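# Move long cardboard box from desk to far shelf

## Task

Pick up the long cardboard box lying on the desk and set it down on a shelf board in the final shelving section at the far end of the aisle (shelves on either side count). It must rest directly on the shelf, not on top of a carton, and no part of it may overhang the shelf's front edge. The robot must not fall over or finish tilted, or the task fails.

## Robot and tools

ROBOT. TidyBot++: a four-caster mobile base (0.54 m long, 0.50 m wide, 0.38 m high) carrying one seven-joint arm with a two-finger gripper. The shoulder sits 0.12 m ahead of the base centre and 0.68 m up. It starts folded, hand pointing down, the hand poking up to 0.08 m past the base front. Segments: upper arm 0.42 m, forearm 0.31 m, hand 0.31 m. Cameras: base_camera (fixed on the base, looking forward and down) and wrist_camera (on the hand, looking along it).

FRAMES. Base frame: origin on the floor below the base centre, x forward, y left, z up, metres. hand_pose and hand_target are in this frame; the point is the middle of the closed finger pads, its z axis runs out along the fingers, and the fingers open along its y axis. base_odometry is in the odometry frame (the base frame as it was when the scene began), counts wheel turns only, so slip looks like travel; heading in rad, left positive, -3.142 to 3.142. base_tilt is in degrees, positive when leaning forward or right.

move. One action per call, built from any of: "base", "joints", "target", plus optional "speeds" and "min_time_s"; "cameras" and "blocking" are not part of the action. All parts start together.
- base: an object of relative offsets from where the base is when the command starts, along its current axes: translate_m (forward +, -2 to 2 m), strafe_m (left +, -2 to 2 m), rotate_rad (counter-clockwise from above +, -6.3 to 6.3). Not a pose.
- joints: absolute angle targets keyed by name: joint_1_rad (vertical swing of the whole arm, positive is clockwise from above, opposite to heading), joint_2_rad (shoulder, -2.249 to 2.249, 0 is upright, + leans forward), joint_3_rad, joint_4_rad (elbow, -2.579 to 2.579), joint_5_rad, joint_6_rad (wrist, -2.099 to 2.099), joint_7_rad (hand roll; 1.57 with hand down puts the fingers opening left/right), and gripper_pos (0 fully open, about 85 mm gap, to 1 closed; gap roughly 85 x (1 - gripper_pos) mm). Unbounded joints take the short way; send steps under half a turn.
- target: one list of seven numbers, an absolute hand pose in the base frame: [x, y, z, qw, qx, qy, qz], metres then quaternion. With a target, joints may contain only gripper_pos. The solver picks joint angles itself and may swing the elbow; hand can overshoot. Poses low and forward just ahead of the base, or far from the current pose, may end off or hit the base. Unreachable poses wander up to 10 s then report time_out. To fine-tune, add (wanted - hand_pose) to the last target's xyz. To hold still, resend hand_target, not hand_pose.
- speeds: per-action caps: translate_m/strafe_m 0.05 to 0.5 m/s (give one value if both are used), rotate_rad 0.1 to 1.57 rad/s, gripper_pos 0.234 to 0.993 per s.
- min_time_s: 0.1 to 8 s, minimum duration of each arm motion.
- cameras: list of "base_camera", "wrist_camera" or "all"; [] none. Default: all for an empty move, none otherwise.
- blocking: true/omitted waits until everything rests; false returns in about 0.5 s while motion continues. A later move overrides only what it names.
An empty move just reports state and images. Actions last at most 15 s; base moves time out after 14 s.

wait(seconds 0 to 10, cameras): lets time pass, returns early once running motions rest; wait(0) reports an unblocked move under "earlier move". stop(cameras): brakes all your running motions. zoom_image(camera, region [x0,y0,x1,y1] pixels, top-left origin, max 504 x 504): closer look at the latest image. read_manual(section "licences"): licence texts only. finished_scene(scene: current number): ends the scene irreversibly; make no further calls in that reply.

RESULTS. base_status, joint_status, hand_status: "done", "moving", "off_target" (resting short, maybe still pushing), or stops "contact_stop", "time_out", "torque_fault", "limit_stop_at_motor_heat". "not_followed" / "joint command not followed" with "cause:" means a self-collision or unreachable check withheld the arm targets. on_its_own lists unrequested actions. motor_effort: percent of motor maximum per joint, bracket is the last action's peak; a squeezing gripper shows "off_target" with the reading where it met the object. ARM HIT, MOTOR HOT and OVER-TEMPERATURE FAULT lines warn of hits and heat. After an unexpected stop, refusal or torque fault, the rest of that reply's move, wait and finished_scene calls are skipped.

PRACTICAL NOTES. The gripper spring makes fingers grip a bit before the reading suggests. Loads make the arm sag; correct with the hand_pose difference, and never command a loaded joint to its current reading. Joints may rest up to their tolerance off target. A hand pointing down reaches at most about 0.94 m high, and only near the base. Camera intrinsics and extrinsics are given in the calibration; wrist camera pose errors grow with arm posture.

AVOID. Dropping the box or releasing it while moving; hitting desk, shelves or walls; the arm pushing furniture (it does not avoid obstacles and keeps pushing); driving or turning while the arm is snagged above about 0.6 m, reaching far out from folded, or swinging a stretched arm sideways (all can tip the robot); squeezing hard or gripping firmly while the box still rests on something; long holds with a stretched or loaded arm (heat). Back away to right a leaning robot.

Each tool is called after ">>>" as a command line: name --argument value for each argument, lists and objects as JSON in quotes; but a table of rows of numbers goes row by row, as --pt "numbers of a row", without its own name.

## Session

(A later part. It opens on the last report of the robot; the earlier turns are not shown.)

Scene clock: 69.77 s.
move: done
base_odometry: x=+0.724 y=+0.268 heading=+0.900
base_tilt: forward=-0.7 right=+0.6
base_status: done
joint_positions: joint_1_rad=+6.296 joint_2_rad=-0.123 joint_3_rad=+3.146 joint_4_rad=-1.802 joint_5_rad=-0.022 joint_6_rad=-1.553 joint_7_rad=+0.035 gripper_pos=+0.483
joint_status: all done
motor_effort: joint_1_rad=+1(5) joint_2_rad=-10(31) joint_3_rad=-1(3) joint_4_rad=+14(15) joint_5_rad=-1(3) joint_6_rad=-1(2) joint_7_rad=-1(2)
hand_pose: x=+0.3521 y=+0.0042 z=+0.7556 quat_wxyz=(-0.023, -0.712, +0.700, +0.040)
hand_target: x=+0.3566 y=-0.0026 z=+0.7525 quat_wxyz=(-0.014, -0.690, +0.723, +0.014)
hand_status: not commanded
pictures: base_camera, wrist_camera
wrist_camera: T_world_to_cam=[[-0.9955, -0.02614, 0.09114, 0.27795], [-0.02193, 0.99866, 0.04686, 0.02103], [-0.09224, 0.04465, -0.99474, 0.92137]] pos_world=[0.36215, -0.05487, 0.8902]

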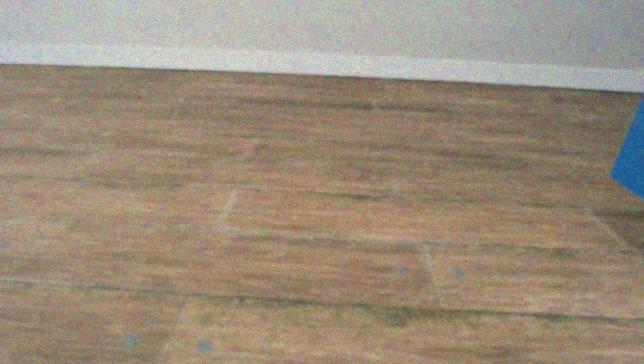

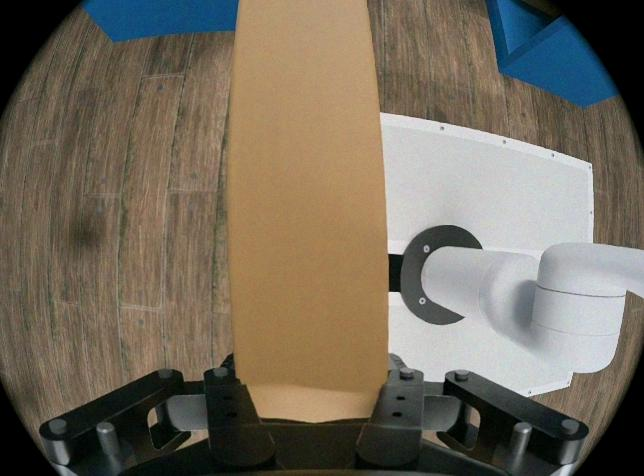

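>>> move --base '{"translate_m": 0.02, "strafe_m": -0.5}' --speeds '{"strafe_m": 0.3}' --joints '{"joint_6_rad": -1.42, "joint_7_rad": -0.06}' --cameras '["wrist_camera", "base_camera"]'

Scene clock: 72.87 s.
move: done
base_odometry: x=+1.128 y=-0.027 heading=+0.899
base_tilt: forward=-0.7 right=+0.6
base_status: done
joint_positions: joint_1_rad=+6.296 joint_2_rad=-0.125 joint_3_rad=+3.146 joint_4_rad=-1.805 joint_5_rad=-0.021 joint_6_rad=-1.458 joint_7_rad=-0.001 gripper_pos=+0.483
joint_status: all done
motor_effort: joint_1_rad=+2(3) joint_2_rad=-11(12) joint_3_rad=+0(3) joint_4_rad=+14(15) joint_5_rad=-1(3) joint_6_rad=+0(2) joint_7_rad=-1(1)
hand_pose: x=+0.3802 y=+0.0035 z=+0.7539 quat_wxyz=(+0.009, -0.700, +0.714, +0.006)
hand_target: x=+0.3815 y=-0.0031 z=+0.7526 quat_wxyz=(+0.015, -0.679, +0.734, -0.014)
hand_status: not commanded
pictures: base_camera, wrist_camera
wrist_camera: T_world_to_cam=[[-0.99993, 0.0119, -0.00105, 0.3772], [0.01185, 0.99902, 0.04275, 0.01263], [0.00156, 0.04273, -0.99909, 0.88993]] pos_world=[0.37563, -0.05513, 0.88897]

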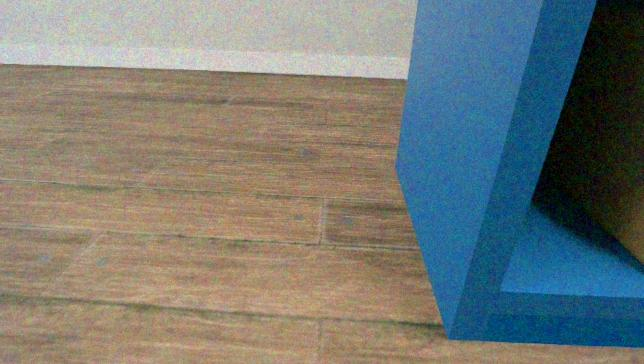

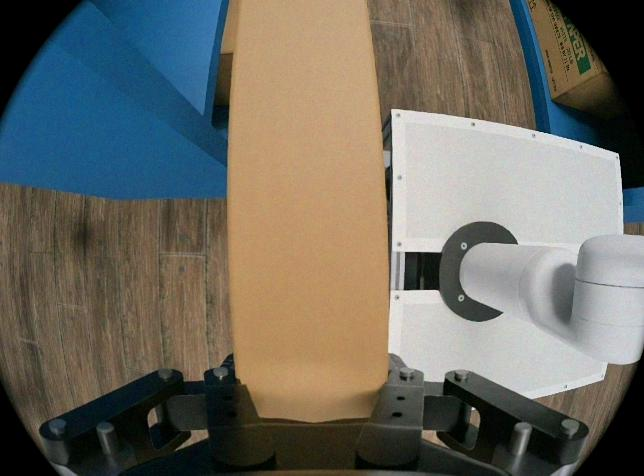

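>>> move --base '{"strafe_m": -1.2}' --speeds '{"strafe_m": 0.4}' --cameras '["wrist_camera", "base_camera"]'

Scene clock: 77.33 s.
move: done
base_odometry: x=+2.068 y=-0.774 heading=+0.899
base_tilt: forward=-0.7 right=+0.6
base_status: done
joint_positions: joint_1_rad=+6.296 joint_2_rad=-0.125 joint_3_rad=+3.145 joint_4_rad=-1.805 joint_5_rad=-0.021 joint_6_rad=-1.458 joint_7_rad=-0.001 gripper_pos=+0.483
joint_status: not commanded
motor_effort: joint_1_rad=+1(3) joint_2_rad=-11(12) joint_3_rad=-1(2) joint_4_rad=+14(15) joint_5_rad=-1(3) joint_6_rad=+0(0) joint_7_rad=+0(1)
hand_pose: x=+0.3802 y=+0.0035 z=+0.7539 quat_wxyz=(+0.009, -0.700, +0.714, +0.006)
hand_target: x=+0.3815 y=-0.0031 z=+0.7526 quat_wxyz=(+0.015, -0.679, +0.734, -0.014)
hand_status: not commanded
pictures: base_camera, wrist_camera
wrist_camera: T_world_to_cam=[[-0.99993, 0.0116, -0.00107, 0.3772], [0.01155, 0.99903, 0.04245, 0.01301], [0.00156, 0.04244, -0.9991, 0.88992]] pos_world=[0.37563, -0.05514, 0.88897]

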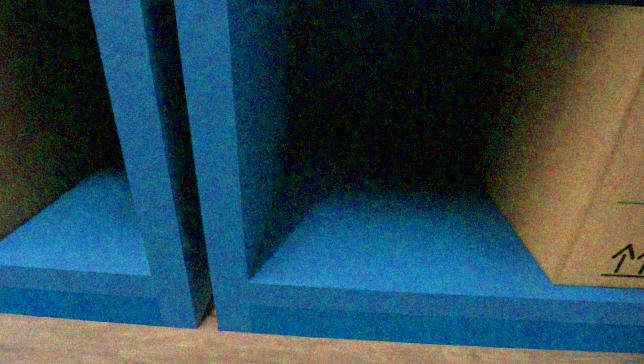

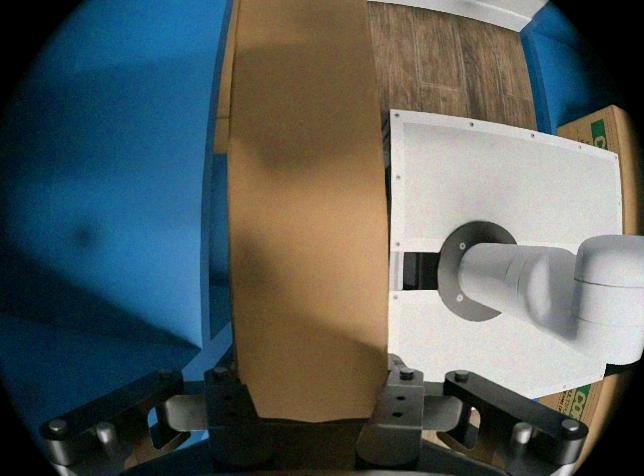

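>>> move --base '{"strafe_m": -0.30}' --speeds '{"strafe_m": 0.3}' --joints '{"joint_2_rad": -0.23, "joint_4_rad": -2.30, "joint_6_rad": -0.80, "joint_7_rad": -0.06}' --min_time_s 2.5 --cameras '["wrist_camera", "base_camera"]'

Scene clock: 81.20 s.
move: done
base_odometry: x=+2.303 y=-0.961 heading=+0.899
base_tilt: forward=-0.7 right=+0.6
base_status: done
joint_positions: joint_1_rad=+6.296 joint_2_rad=-0.202 joint_3_rad=+3.145 joint_4_rad=-2.274 joint_5_rad=-0.021 joint_6_rad=-0.855 joint_7_rad=-0.001 gripper_pos=+0.483
joint_status: all done
motor_effort: joint_1_rad=+1(4) joint_2_rad=-7(11) joint_3_rad=+0(2) joint_4_rad=+13(15) joint_5_rad=-1(3) joint_6_rad=+2(3) joint_7_rad=-1(2)
hand_pose: x=+0.3764 y=+0.0020 z=+0.6386 quat_wxyz=(+0.081, -0.693, +0.713, -0.070)
hand_target: x=+0.3826 y=-0.0031 z=+0.6411 quat_wxyz=(+0.098, -0.673, +0.727, -0.094)
hand_status: not commanded
pictures: base_camera, wrist_camera
wrist_camera: T_world_to_cam=[[-0.97762, 0.02225, -0.20921, 0.49781], [0.01462, 0.99917, 0.03796, 0.0211], [0.20988, 0.03405, -0.97713, 0.68237]] pos_world=[0.34315, -0.05539, 0.77011]

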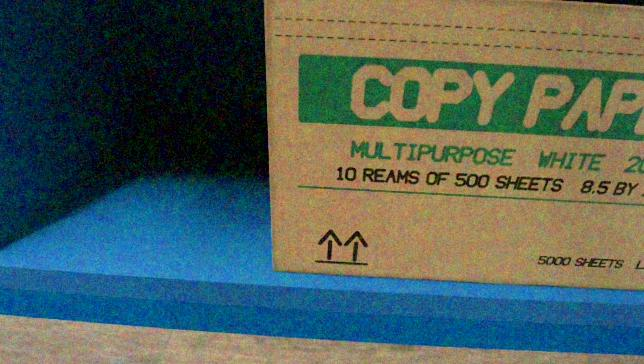

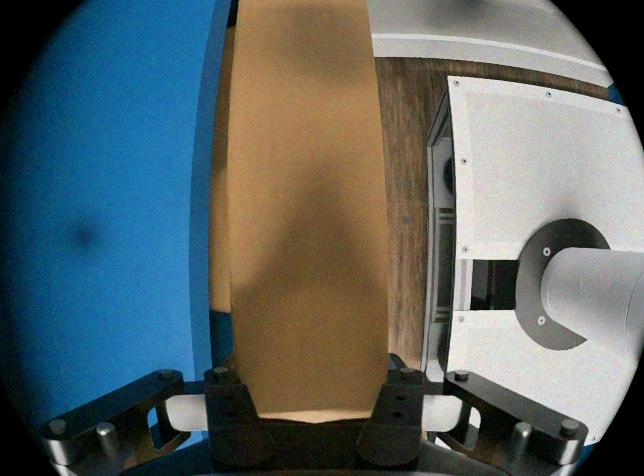

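>>> move --joints '{"joint_2_rad": -0.29, "joint_4_rad": -2.45, "joint_6_rad": -0.50}' --min_time_s 1.5

>>> move --base '{"translate_m": 0.08}' --speeds '{"translate_m": 0.15}' --cameras '["wrist_camera", "base_camera"]'

Scene clock: 84.33 s.
move: done
base_odometry: x=+2.303 y=-0.961 heading=+0.899
base_tilt: forward=-0.8 right=+0.5
base_status: not commanded
joint_positions: joint_1_rad=+6.296 joint_2_rad=-0.263 joint_3_rad=+3.145 joint_4_rad=-2.422 joint_5_rad=-0.021 joint_6_rad=-0.558 joint_7_rad=-0.001 gripper_pos=+0.483
joint_status: all done
motor_effort: joint_1_rad=+0(2) joint_2_rad=-6(8) joint_3_rad=+0(1) joint_4_rad=+14(15) joint_5_rad=-1(1) joint_6_rad=+4(5) joint_7_rad=-1(1)
hand_pose: x=+0.3992 y=+0.0003 z=+0.6300 quat_wxyz=(+0.153, -0.680, +0.702, -0.145)
hand_target: x=+0.4042 y=-0.0034 z=+0.6344 quat_wxyz=(+0.172, -0.660, +0.713, -0.165)
hand_status: not commanded
pictures: none

Scene clock: 85.47 s.
move: done
base_odometry: x=+2.353 y=-0.898 heading=+0.899
base_tilt: forward=-0.7 right=+0.6
base_status: done
joint_positions: joint_1_rad=+6.296 joint_2_rad=-0.274 joint_3_rad=+3.145 joint_4_rad=-2.428 joint_5_rad=-0.021 joint_6_rad=-0.552 joint_7_rad=-0.001 gripper_pos=+0.483
joint_status: not commanded
motor_effort: joint_1_rad=+1(2) joint_2_rad=-6(10) joint_3_rad=+0(1) joint_4_rad=+13(15) joint_5_rad=-1(1) joint_6_rad=+4(5) joint_7_rad=-1(1)
hand_pose: x=+0.3993 y=+0.0002 z=+0.6317 quat_wxyz=(+0.157, -0.679, +0.701, -0.149)
hand_target: x=+0.4042 y=-0.0034 z=+0.6344 quat_wxyz=(+0.172, -0.660, +0.713, -0.165)
hand_status: not commanded
pictures: base_camera, wrist_camera
wrist_camera: T_world_to_cam=[[-0.90725, 0.0254, -0.41982, 0.62374], [0.01207, 0.99934, 0.03438, 0.02608], [0.42042, 0.02612, -0.90695, 0.54244]] pos_world=[0.33752, -0.05608, 0.75293]

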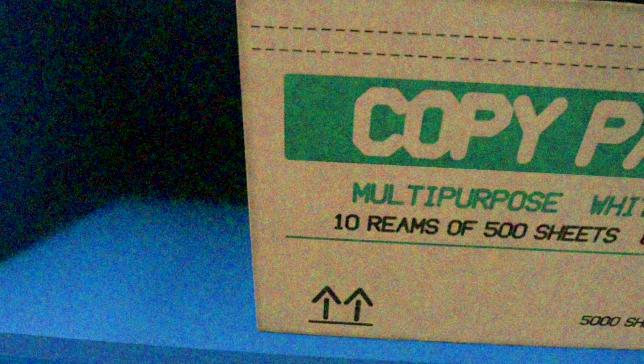

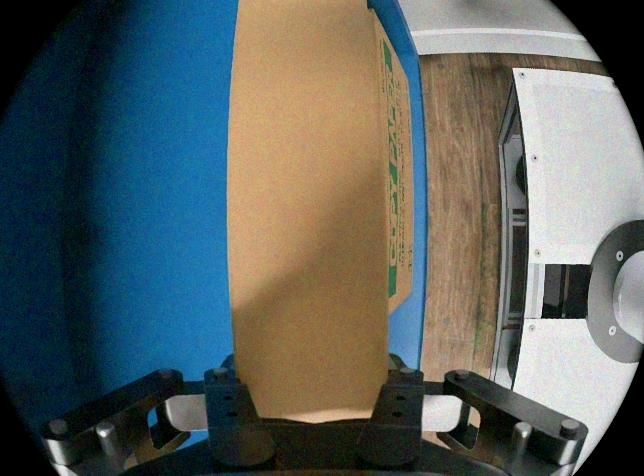

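>>> move --joints '{"joint_2_rad": 0.0, "joint_4_rad": -2.30, "joint_6_rad": -0.36}' --min_time_s 2.5 --cameras '["wrist_camera"]'

Scene clock: 88.40 s.
move: done
base_odometry: x=+2.353 y=-0.898 heading=+0.899
base_tilt: forward=-0.7 right=+0.6
base_status: not commanded
joint_positions: joint_1_rad=+6.296 joint_2_rad=-0.023 joint_3_rad=+3.145 joint_4_rad=-2.346 joint_5_rad=-0.021 joint_6_rad=-0.417 joint_7_rad=-0.001 gripper_pos=+0.483
joint_status: all done
motor_effort: joint_1_rad=+0(2) joint_2_rad=-12(13) joint_3_rad=-1(1) joint_4_rad=+12(15) joint_5_rad=-1(2) joint_6_rad=+4(5) joint_7_rad=-1(1)
hand_pose: x=+0.4607 y=-0.0016 z=+0.6012 quat_wxyz=(+0.144, -0.681, +0.705, -0.138)
hand_target: x=+0.4976 y=-0.0050 z=+0.6172 quat_wxyz=(+0.172, -0.660, +0.713, -0.165)
hand_status: not commanded
wrist_camera: T_world_to_cam=[[-0.92123, 0.02664, -0.3881, 0.65407], [0.01549, 0.99937, 0.03183, 0.02824], [0.3887, 0.02331, -0.92107, 0.51202]] pos_world=[0.40309, -0.05758, 0.72455]

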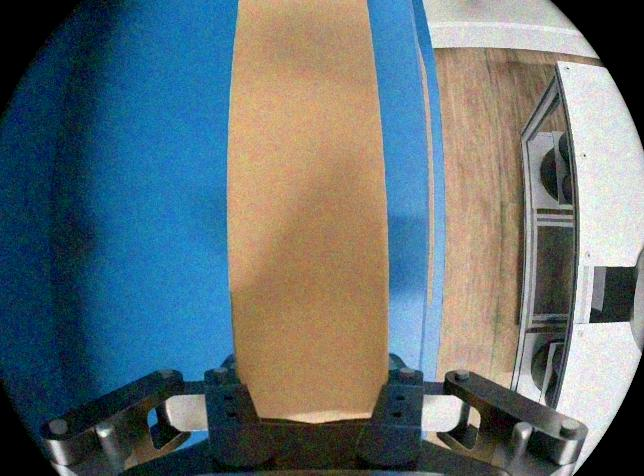

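>>> zoom_image --camera "wrist_camera" --region '[340, 150, 500, 430]'

Scaled by 1.800.

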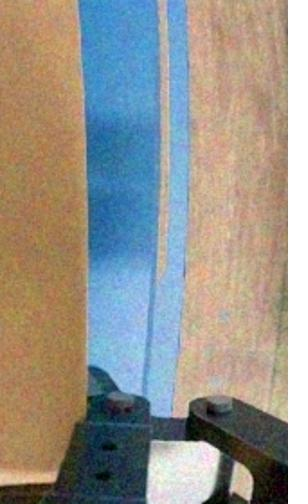

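>>> move --joints '{"joint_2_rad": 0.128, "joint_4_rad": -2.17, "joint_6_rad": -0.57}' --min_time_s 2 --cameras '["wrist_camera"]'

Scene clock: 91.20 s.
move: done
base_odometry: x=+2.353 y=-0.898 heading=+0.899
base_tilt: forward=-0.7 right=+0.6
base_status: not commanded
joint_positions: joint_1_rad=+6.296 joint_2_rad=+0.101 joint_3_rad=+3.145 joint_4_rad=-2.216 joint_5_rad=-0.021 joint_6_rad=-0.515 joint_7_rad=-0.001 gripper_pos=+0.483
joint_status: all done
motor_effort: joint_1_rad=+1(2) joint_2_rad=-16(18) joint_3_rad=-1(1) joint_4_rad=+12(14) joint_5_rad=-1(1) joint_6_rad=+3(5) joint_7_rad=-1(1)
hand_pose: x=+0.4873 y=-0.0015 z=+0.5907 quat_wxyz=(+0.113, -0.687, +0.710, -0.106)
hand_target: x=+0.4916 y=-0.0049 z=+0.5904 quat_wxyz=(+0.098, -0.673, +0.727, -0.094)
hand_status: not commanded
wrist_camera: T_world_to_cam=[[-0.95289, 0.02611, -0.3022, 0.63911], [0.01698, 0.99932, 0.03279, 0.02678], [0.30285, 0.02611, -0.95268, 0.55255]] pos_world=[0.44121, -0.05788, 0.71867]

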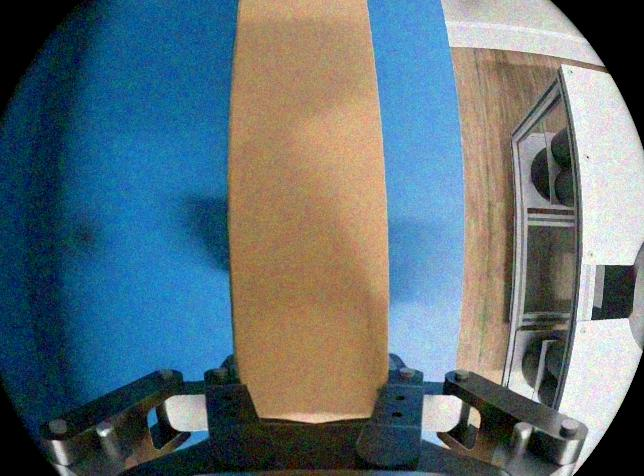

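>>> move --joints '{"joint_2_rad": 0.158}' --min_time_s 1

>>> move --joints '{"joint_2_rad": 0.172}' --min_time_s 0.8

>>> move --joints '{"joint_2_rad": 0.184}' --min_time_s 0.8 --cameras '["wrist_camera"]'

Scene clock: 92.67 s.
move: done
base_odometry: x=+2.353 y=-0.898 heading=+0.899
base_tilt: forward=-0.7 right=+0.6
base_status: not commanded
joint_positions: joint_1_rad=+6.296 joint_2_rad=+0.130 joint_3_rad=+3.145 joint_4_rad=-2.216 joint_5_rad=-0.021 joint_6_rad=-0.516 joint_7_rad=-0.001 gripper_pos=+0.483
joint_status: all done
motor_effort: joint_1_rad=+1(2) joint_2_rad=-17(18) joint_3_rad=-1(1) joint_4_rad=+11(12) joint_5_rad=-1(1) joint_6_rad=+3(3) joint_7_rad=+0(1)
hand_pose: x=+0.4842 y=-0.0015 z=+0.5801 quat_wxyz=(+0.102, -0.688, +0.712, -0.095)
hand_target: x=+0.4887 y=-0.0049 z=+0.5793 quat_wxyz=(+0.088, -0.674, +0.728, -0.084)
hand_status: not commanded
pictures: none

Scene clock: 93.77 s.
move: done
base_odometry: x=+2.353 y=-0.898 heading=+0.899
base_tilt: forward=-0.7 right=+0.5
base_status: not commanded
joint_positions: joint_1_rad=+6.296 joint_2_rad=+0.143 joint_3_rad=+3.145 joint_4_rad=-2.216 joint_5_rad=-0.021 joint_6_rad=-0.516 joint_7_rad=-0.001 gripper_pos=+0.483
joint_status: all done
motor_effort: joint_1_rad=+1(2) joint_2_rad=-17(18) joint_3_rad=-1(1) joint_4_rad=+11(12) joint_5_rad=-1(2) joint_6_rad=+2(3) joint_7_rad=-1(1)
hand_pose: x=+0.4829 y=-0.0014 z=+0.5752 quat_wxyz=(+0.098, -0.689, +0.713, -0.091)
hand_target: x=+0.4872 y=-0.0048 z=+0.5741 quat_wxyz=(+0.083, -0.675, +0.729, -0.079)
hand_status: not commanded
pictures: none

Scene clock: 94.83 s.
move: done
base_odometry: x=+2.353 y=-0.898 heading=+0.899
base_tilt: forward=-0.7 right=+0.5
base_status: not commanded
joint_positions: joint_1_rad=+6.296 joint_2_rad=+0.155 joint_3_rad=+3.145 joint_4_rad=-2.215 joint_5_rad=-0.021 joint_6_rad=-0.517 joint_7_rad=-0.001 gripper_pos=+0.483
joint_status: all done
motor_effort: joint_1_rad=+1(2) joint_2_rad=-17(18) joint_3_rad=-1(1) joint_4_rad=+11(12) joint_5_rad=-1(1) joint_6_rad=+2(3) joint_7_rad=-1(1)
hand_pose: x=+0.4816 y=-0.0014 z=+0.5710 quat_wxyz=(+0.093, -0.689, +0.713, -0.086)
hand_target: x=+0.4859 y=-0.0048 z=+0.5697 quat_wxyz=(+0.078, -0.675, +0.729, -0.075)
hand_status: not commanded
wrist_camera: T_world_to_cam=[[-0.96796, 0.02625, -0.24971, 0.60505], [0.0187, 0.9993, 0.03253, 0.02674], [0.25039, 0.02682, -0.96778, 0.5695]] pos_world=[0.44257, -0.05788, 0.70136]

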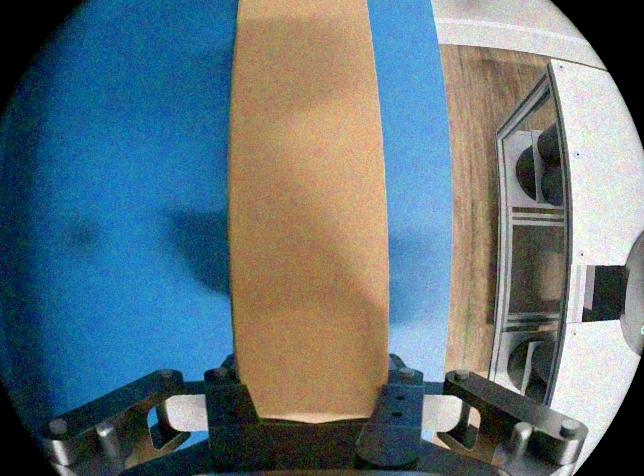

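>>> move --joints '{"joint_2_rad": 0.197}' --min_time_s 0.8

>>> move --joints '{"joint_2_rad": 0.210}' --min_time_s 0.8

>>> move --joints '{"joint_2_rad": 0.223}' --min_time_s 0.8 --cameras '["wrist_camera"]'

Scene clock: 96.07 s.
move: done
base_odometry: x=+2.353 y=-0.898 heading=+0.899
base_tilt: forward=-0.7 right=+0.6
base_status: not commanded
joint_positions: joint_1_rad=+6.296 joint_2_rad=+0.167 joint_3_rad=+3.145 joint_4_rad=-2.215 joint_5_rad=-0.021 joint_6_rad=-0.517 joint_7_rad=-0.001 gripper_pos=+0.483
joint_status: all done
motor_effort: joint_1_rad=+1(2) joint_2_rad=-17(18) joint_3_rad=-1(1) joint_4_rad=+10(12) joint_5_rad=-1(1) joint_6_rad=+2(3) joint_7_rad=-1(1)
hand_pose: x=+0.4803 y=-0.0014 z=+0.5665 quat_wxyz=(+0.089, -0.690, +0.714, -0.082)
hand_target: x=+0.4844 y=-0.0048 z=+0.5650 quat_wxyz=(+0.074, -0.676, +0.730, -0.071)
hand_status: not commanded
pictures: none

Scene clock: 97.13 s.
move: done
base_odometry: x=+2.353 y=-0.898 heading=+0.899
base_tilt: forward=-0.7 right=+0.6
base_status: not commanded
joint_positions: joint_1_rad=+6.296 joint_2_rad=+0.178 joint_3_rad=+3.145 joint_4_rad=-2.213 joint_5_rad=-0.021 joint_6_rad=-0.517 joint_7_rad=-0.001 gripper_pos=+0.483
joint_status: all done
motor_effort: joint_1_rad=+1(2) joint_2_rad=-17(18) joint_3_rad=-1(1) joint_4_rad=+10(12) joint_5_rad=-2(2) joint_6_rad=+2(3) joint_7_rad=-1(1)
hand_pose: x=+0.4801 y=-0.0014 z=+0.5632 quat_wxyz=(+0.086, -0.690, +0.714, -0.079)
hand_target: x=+0.4829 y=-0.0048 z=+0.5602 quat_wxyz=(+0.069, -0.676, +0.730, -0.066)
hand_status: not commanded
pictures: none

Scene clock: 98.20 s.
move: done
base_odometry: x=+2.353 y=-0.898 heading=+0.899
base_tilt: forward=-0.7 right=+0.5
base_status: not commanded
joint_positions: joint_1_rad=+6.296 joint_2_rad=+0.189 joint_3_rad=+3.145 joint_4_rad=-2.209 joint_5_rad=-0.021 joint_6_rad=-0.517 joint_7_rad=-0.001 gripper_pos=+0.483
joint_status: all done
motor_effort: joint_1_rad=+2(2) joint_2_rad=-17(19) joint_3_rad=+0(1) joint_4_rad=+10(11) joint_5_rad=-2(2) joint_6_rad=+2(2) joint_7_rad=-1(2)
hand_pose: x=+0.4807 y=-0.0014 z=+0.5603 quat_wxyz=(+0.083, -0.691, +0.714, -0.076)
hand_target: x=+0.4813 y=-0.0047 z=+0.5555 quat_wxyz=(+0.064, -0.677, +0.731, -0.062)
hand_status: not commanded
wrist_camera: T_world_to_cam=[[-0.97475, 0.02637, -0.22173, 0.5891], [0.01969, 0.99928, 0.03229, 0.02673], [0.22243, 0.02711, -0.97457, 0.57656]] pos_world=[0.44546, -0.05788, 0.69166]

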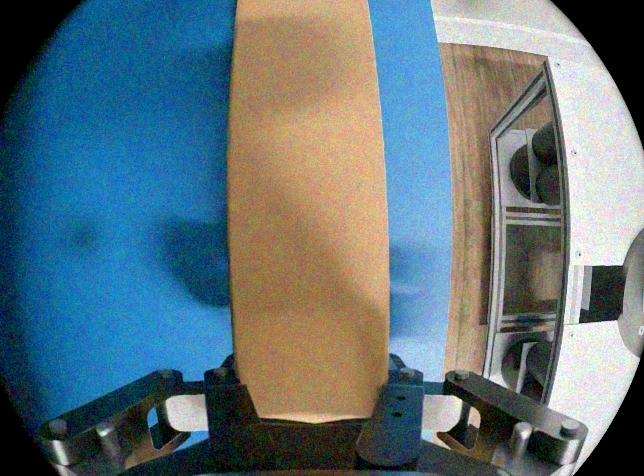

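>>> move --joints '{"joint_2_rad": 0.236}' --min_time_s 0.8

>>> move --joints '{"joint_2_rad": 0.250}' --min_time_s 0.8 --cameras '["wrist_camera"]'

Scene clock: 99.37 s.
move: done
base_odometry: x=+2.353 y=-0.898 heading=+0.899
base_tilt: forward=-0.7 right=+0.6
base_status: not commanded
joint_positions: joint_1_rad=+6.296 joint_2_rad=+0.200 joint_3_rad=+3.145 joint_4_rad=-2.206 joint_5_rad=-0.021 joint_6_rad=-0.517 joint_7_rad=-0.001 gripper_pos=+0.483
joint_status: all done
motor_effort: joint_1_rad=+2(3) joint_2_rad=-17(18) joint_3_rad=+0(1) joint_4_rad=+9(10) joint_5_rad=-2(2) joint_6_rad=+1(2) joint_7_rad=-1(2)
hand_pose: x=+0.4812 y=-0.0014 z=+0.5573 quat_wxyz=(+0.081, -0.691, +0.715, -0.074)
hand_target: x=+0.4796 y=-0.0047 z=+0.5508 quat_wxyz=(+0.060, -0.677, +0.731, -0.057)
hand_status: not commanded
pictures: none

Scene clock: 100.47 s.
move: done
base_odometry: x=+2.353 y=-0.898 heading=+0.899
base_tilt: forward=-0.7 right=+0.5
base_status: not commanded
joint_positions: joint_1_rad=+6.296 joint_2_rad=+0.206 joint_3_rad=+3.145 joint_4_rad=-2.203 joint_5_rad=-0.021 joint_6_rad=-0.518 joint_7_rad=-0.001 gripper_pos=+0.483
joint_status: all done
motor_effort: joint_1_rad=+2(2) joint_2_rad=-16(18) joint_3_rad=-1(1) joint_4_rad=+9(10) joint_5_rad=-3(3) joint_6_rad=+2(2) joint_7_rad=-1(2)
hand_pose: x=+0.4815 y=-0.0014 z=+0.5559 quat_wxyz=(+0.079, -0.691, +0.715, -0.072)
hand_target: x=+0.4777 y=-0.0047 z=+0.5458 quat_wxyz=(+0.055, -0.677, +0.732, -0.052)
hand_status: not commanded
wrist_camera: T_world_to_cam=[[-0.97732, 0.02637, -0.21014, 0.58371], [0.02002, 0.99928, 0.03225, 0.02679], [0.21084, 0.02731, -0.97714, 0.57904]] pos_world=[0.44785, -0.05798, 0.6876]

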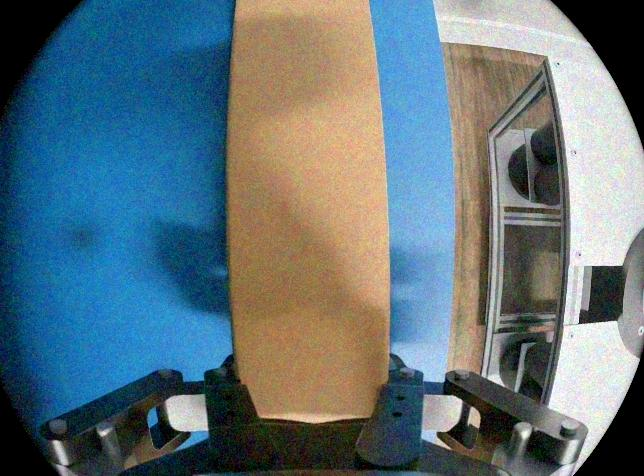

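>>> move --joints '{"gripper_pos": 0.3}' --speeds '{"gripper_pos": 0.234}' --cameras '["wrist_camera"]'

Scene clock: 102.43 s.
move: done
base_odometry: x=+2.353 y=-0.898 heading=+0.899
base_tilt: forward=-0.7 right=+0.6
base_status: not commanded
joint_positions: joint_1_rad=+6.296 joint_2_rad=+0.213 joint_3_rad=+3.145 joint_4_rad=-2.198 joint_5_rad=-0.021 joint_6_rad=-0.519 joint_7_rad=-0.001 gripper_pos=+0.301
joint_status: all done
motor_effort: joint_1_rad=+1(2) joint_2_rad=-17(17) joint_3_rad=-1(1) joint_4_rad=+9(9) joint_5_rad=-1(2) joint_6_rad=+1(3) joint_7_rad=+0(1)
hand_pose: x=+0.4831 y=-0.0015 z=+0.5546 quat_wxyz=(+0.078, -0.691, +0.715, -0.071)
hand_target: x=+0.4777 y=-0.0047 z=+0.5458 quat_wxyz=(+0.055, -0.677, +0.732, -0.052)
hand_status: not commanded
wrist_camera: T_world_to_cam=[[-0.97795, 0.02635, -0.20715, 0.58355], [0.0201, 0.99928, 0.03219, 0.0268], [0.20785, 0.02731, -0.97778, 0.57927]] pos_world=[0.44975, -0.05798, 0.68641]

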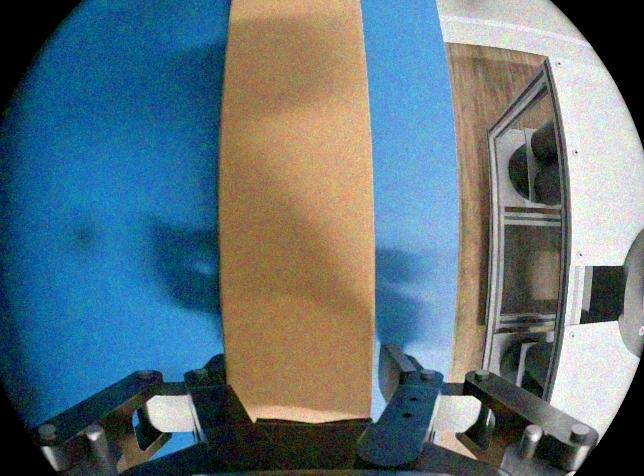

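>>> move --joints '{"gripper_pos": 0.0}' --speeds '{"gripper_pos": 0.4}' --cameras '["wrist_camera"]'

Scene clock: 103.87 s.
move: done
base_odometry: x=+2.353 y=-0.898 heading=+0.899
base_tilt: forward=-0.7 right=+0.5
base_status: not commanded
joint_positions: joint_1_rad=+6.296 joint_2_rad=+0.218 joint_3_rad=+3.145 joint_4_rad=-2.198 joint_5_rad=-0.021 joint_6_rad=-0.520 joint_7_rad=-0.001 gripper_pos=+0.002
joint_status: all done
motor_effort: joint_1_rad=+1(2) joint_2_rad=-18(18) joint_3_rad=-1(1) joint_4_rad=+10(11) joint_5_rad=-1(2) joint_6_rad=+2(2) joint_7_rad=-1(1)
hand_pose: x=+0.4823 y=-0.0014 z=+0.5527 quat_wxyz=(+0.076, -0.691, +0.715, -0.069)
hand_target: x=+0.4777 y=-0.0047 z=+0.5458 quat_wxyz=(+0.055, -0.677, +0.732, -0.052)
hand_status: not commanded
wrist_camera: T_world_to_cam=[[-0.9791, 0.02637, -0.20166, 0.57996], [0.02028, 0.99928, 0.03218, 0.02678], [0.20236, 0.02741, -0.97893, 0.58088]] pos_world=[0.44975, -0.05798, 0.68473]

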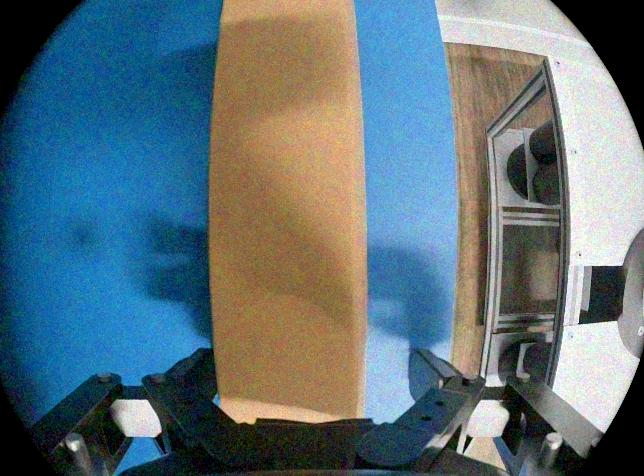

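>>> move --joints '{"joint_6_rad": -0.28}' --min_time_s 0.7 --base '{"translate_m": -0.045}' --speeds '{"translate_m": 0.1}' --cameras '["wrist_camera"]'

Scene clock: 105.10 s.
move: done
base_odometry: x=+2.325 y=-0.933 heading=+0.899
base_tilt: forward=-0.7 right=+0.6
base_status: done
joint_positions: joint_1_rad=+6.296 joint_2_rad=+0.226 joint_3_rad=+3.145 joint_4_rad=-2.197 joint_5_rad=-0.021 joint_6_rad=-0.331 joint_7_rad=-0.001 gripper_pos=+0.002
joint_status: all done
motor_effort: joint_1_rad=+1(3) joint_2_rad=-19(20) joint_3_rad=-1(2) joint_4_rad=+11(12) joint_5_rad=-1(1) joint_6_rad=+3(5) joint_7_rad=+0(1)
hand_pose: x=+0.5380 y=-0.0034 z=+0.5672 quat_wxyz=(+0.139, -0.682, +0.706, -0.134)
hand_target: x=+0.5638 y=-0.0061 z=+0.5720 quat_wxyz=(+0.158, -0.663, +0.716, -0.151)
hand_status: not commanded
wrist_camera: T_world_to_cam=[[-0.92628, 0.02692, -0.37587, 0.70785], [0.017, 0.99942, 0.02969, 0.03032], [0.37645, 0.02111, -0.9262, 0.4603]] pos_world=[0.48187, -0.05907, 0.69149]

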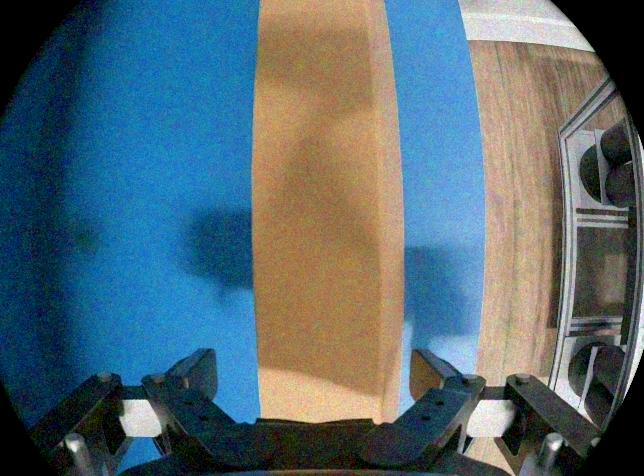

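>>> move --joints '{"joint_6_rad": -0.09}' --min_time_s 0.8 --base '{"translate_m": -0.06}' --speeds '{"translate_m": 0.12}' --cameras '["wrist_camera"]'

Scene clock: 106.30 s.
move: done
base_odometry: x=+2.287 y=-0.981 heading=+0.899
base_tilt: forward=-0.7 right=+0.6
base_status: done
joint_positions: joint_1_rad=+6.296 joint_2_rad=+0.229 joint_3_rad=+3.145 joint_4_rad=-2.197 joint_5_rad=-0.021 joint_6_rad=-0.150 joint_7_rad=-0.001 gripper_pos=+0.002
joint_status: all done
motor_effort: joint_1_rad=+1(2) joint_2_rad=-20(23) joint_3_rad=-1(1) joint_4_rad=+11(13) joint_5_rad=-1(1) joint_6_rad=+5(6) joint_7_rad=-1(1)
hand_pose: x=+0.5877 y=-0.0053 z=+0.5914 quat_wxyz=(+0.199, -0.667, +0.691, -0.196)
hand_target: x=+0.6145 y=-0.0070 z=+0.6022 quat_wxyz=(+0.224, -0.646, +0.697, -0.215)
hand_status: not commanded
wrist_camera: T_world_to_cam=[[-0.8453, 0.02648, -0.53364, 0.80878], [0.01437, 0.99954, 0.02683, 0.03392], [0.53411, 0.01501, -0.84528, 0.32345]] pos_world=[0.51041, -0.06017, 0.7041]

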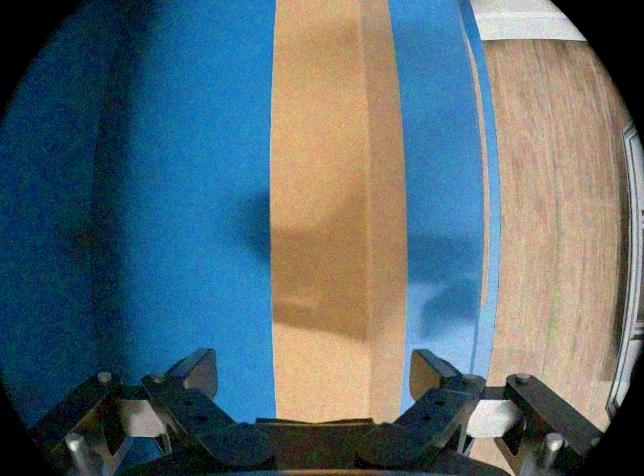

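>>> move --joints '{"joint_6_rad": 0.10}' --min_time_s 0.9 --base '{"translate_m": -0.062}' --speeds '{"translate_m": 0.12}' --cameras '["wrist_camera"]'

Scene clock: 108.83 s.
move: time_out
base_odometry: x=+2.257 y=-1.019 heading=+0.899
base_tilt: forward=-0.7 right=+0.5
base_status: translate_m time_out (by the wheels' count: -0.049 of -0.062)
joint_positions: joint_1_rad=+6.296 joint_2_rad=+0.231 joint_3_rad=+3.145 joint_4_rad=-2.196 joint_5_rad=-0.021 joint_6_rad=+0.043 joint_7_rad=-0.001 gripper_pos=+0.002
joint_status: all done
motor_effort: joint_1_rad=+1(4) joint_2_rad=-21(24) joint_3_rad=-1(4) joint_4_rad=+12(15) joint_5_rad=-1(2) joint_6_rad=+6(7) joint_7_rad=+0(1)
hand_pose: x=+0.6350 y=-0.0074 z=+0.6273 quat_wxyz=(+0.261, -0.645, +0.669, -0.261)
hand_target: x=+0.6586 y=-0.0077 z=+0.6415 quat_wxyz=(+0.288, -0.623, +0.673, -0.276)
hand_status: not commanded
wrist_camera: T_world_to_cam=[[-0.72876, 0.02477, -0.68432, 0.88846], [0.01215, 0.99966, 0.02325, 0.038], [0.68466, 0.00862, -0.72881, 0.16]] pos_world=[0.53747, -0.06138, 0.72372]

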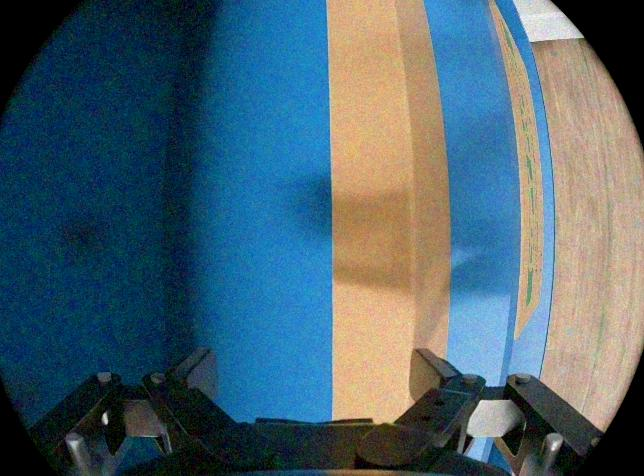

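>>> move --base '{"translate_m": 0.015}' --speeds '{"translate_m": 0.1}' --joints '{"joint_2_rad": 0.12}' --min_time_s 1.0 --cameras '["wrist_camera", "base_camera"]'

Scene clock: 110.33 s.
move: done
base_odometry: x=+2.267 y=-1.007 heading=+0.899
base_tilt: forward=-0.7 right=+0.5
base_status: done
joint_positions: joint_1_rad=+6.296 joint_2_rad=+0.146 joint_3_rad=+3.145 joint_4_rad=-2.194 joint_5_rad=-0.021 joint_6_rad=+0.047 joint_7_rad=-0.001 gripper_pos=+0.002
joint_status: all done
motor_effort: joint_1_rad=+1(2) joint_2_rad=-19(25) joint_3_rad=-1(1) joint_4_rad=+13(14) joint_5_rad=-1(1) joint_6_rad=+6(7) joint_7_rad=+0(1)
hand_pose: x=+0.6396 y=-0.0075 z=+0.6734 quat_wxyz=(+0.291, -0.632, +0.657, -0.291)
hand_target: x=+0.6593 y=-0.0077 z=+0.7118 quat_wxyz=(+0.331, -0.604, +0.652, -0.317)
hand_status: not commanded
pictures: base_camera, wrist_camera
wrist_camera: T_world_to_cam=[[-0.66298, 0.02388, -0.74825, 0.92438], [0.01012, 0.99969, 0.02294, 0.03851], [0.74857, 0.00763, -0.66302, 0.1051]] pos_world=[0.53379, -0.06138, 0.76047]

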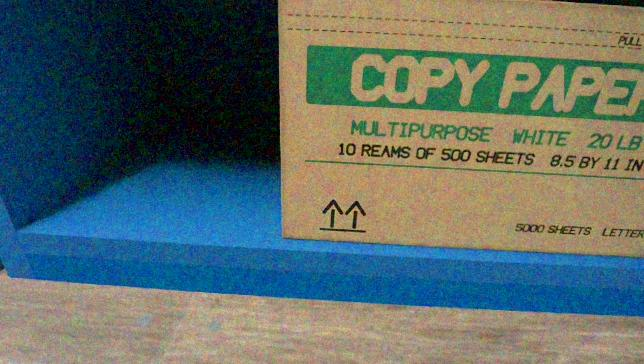

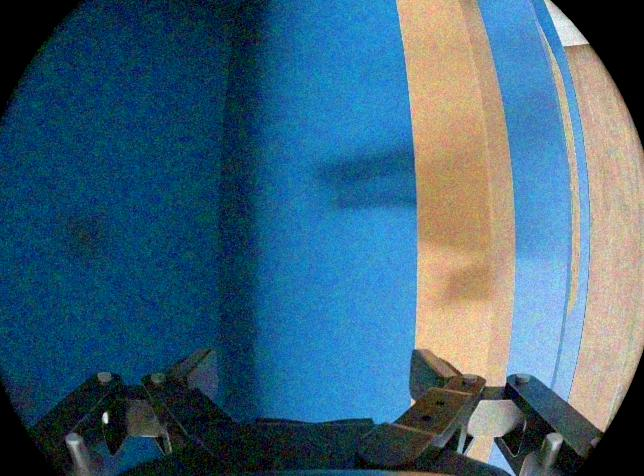

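>>> move --joints '{"joint_2_rad": -0.35, "joint_4_rad": -2.50, "joint_6_rad": 0.1}' --min_time_s 1.5 --cameras '["wrist_camera"]'

Scene clock: 112.57 s.
move: done
base_odometry: x=+2.267 y=-1.007 heading=+0.899
base_tilt: forward=-0.7 right=+0.5
base_status: not commanded
joint_positions: joint_1_rad=+6.296 joint_2_rad=-0.331 joint_3_rad=+3.145 joint_4_rad=-2.469 joint_5_rad=-0.021 joint_6_rad=+0.047 joint_7_rad=-0.001 gripper_pos=+0.002
joint_status: all done
motor_effort: joint_1_rad=+0(2) joint_2_rad=-6(21) joint_3_rad=-1(1) joint_4_rad=+15(16) joint_5_rad=-1(1) joint_6_rad=+8(9) joint_7_rad=+0(1)
hand_pose: x=+0.5174 y=-0.0055 z=+0.7560 quat_wxyz=(+0.356, -0.600, +0.624, -0.354)
hand_target: x=+0.5140 y=-0.0053 z=+0.7615 quat_wxyz=(+0.375, -0.581, +0.627, -0.359)
hand_status: not commanded
wrist_camera: T_world_to_cam=[[-0.49925, 0.02247, -0.86617, 0.90943], [0.00538, 0.99972, 0.02284, 0.03841], [0.86644, 0.00674, -0.49923, 0.06659]] pos_world=[0.39613, -0.05928, 0.82009]

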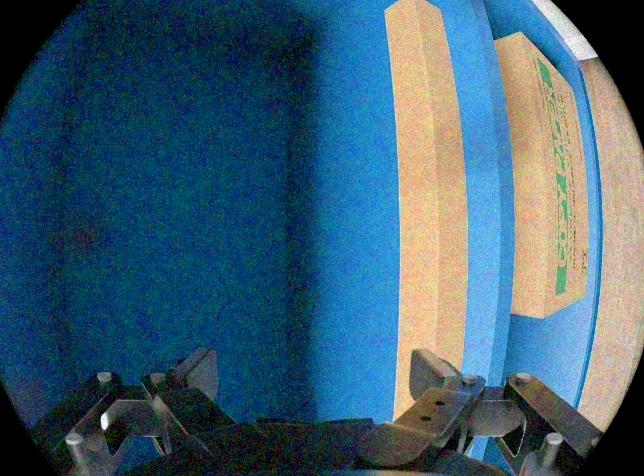

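>>> finished_scene --scene 1

The scene is finished: the task was done.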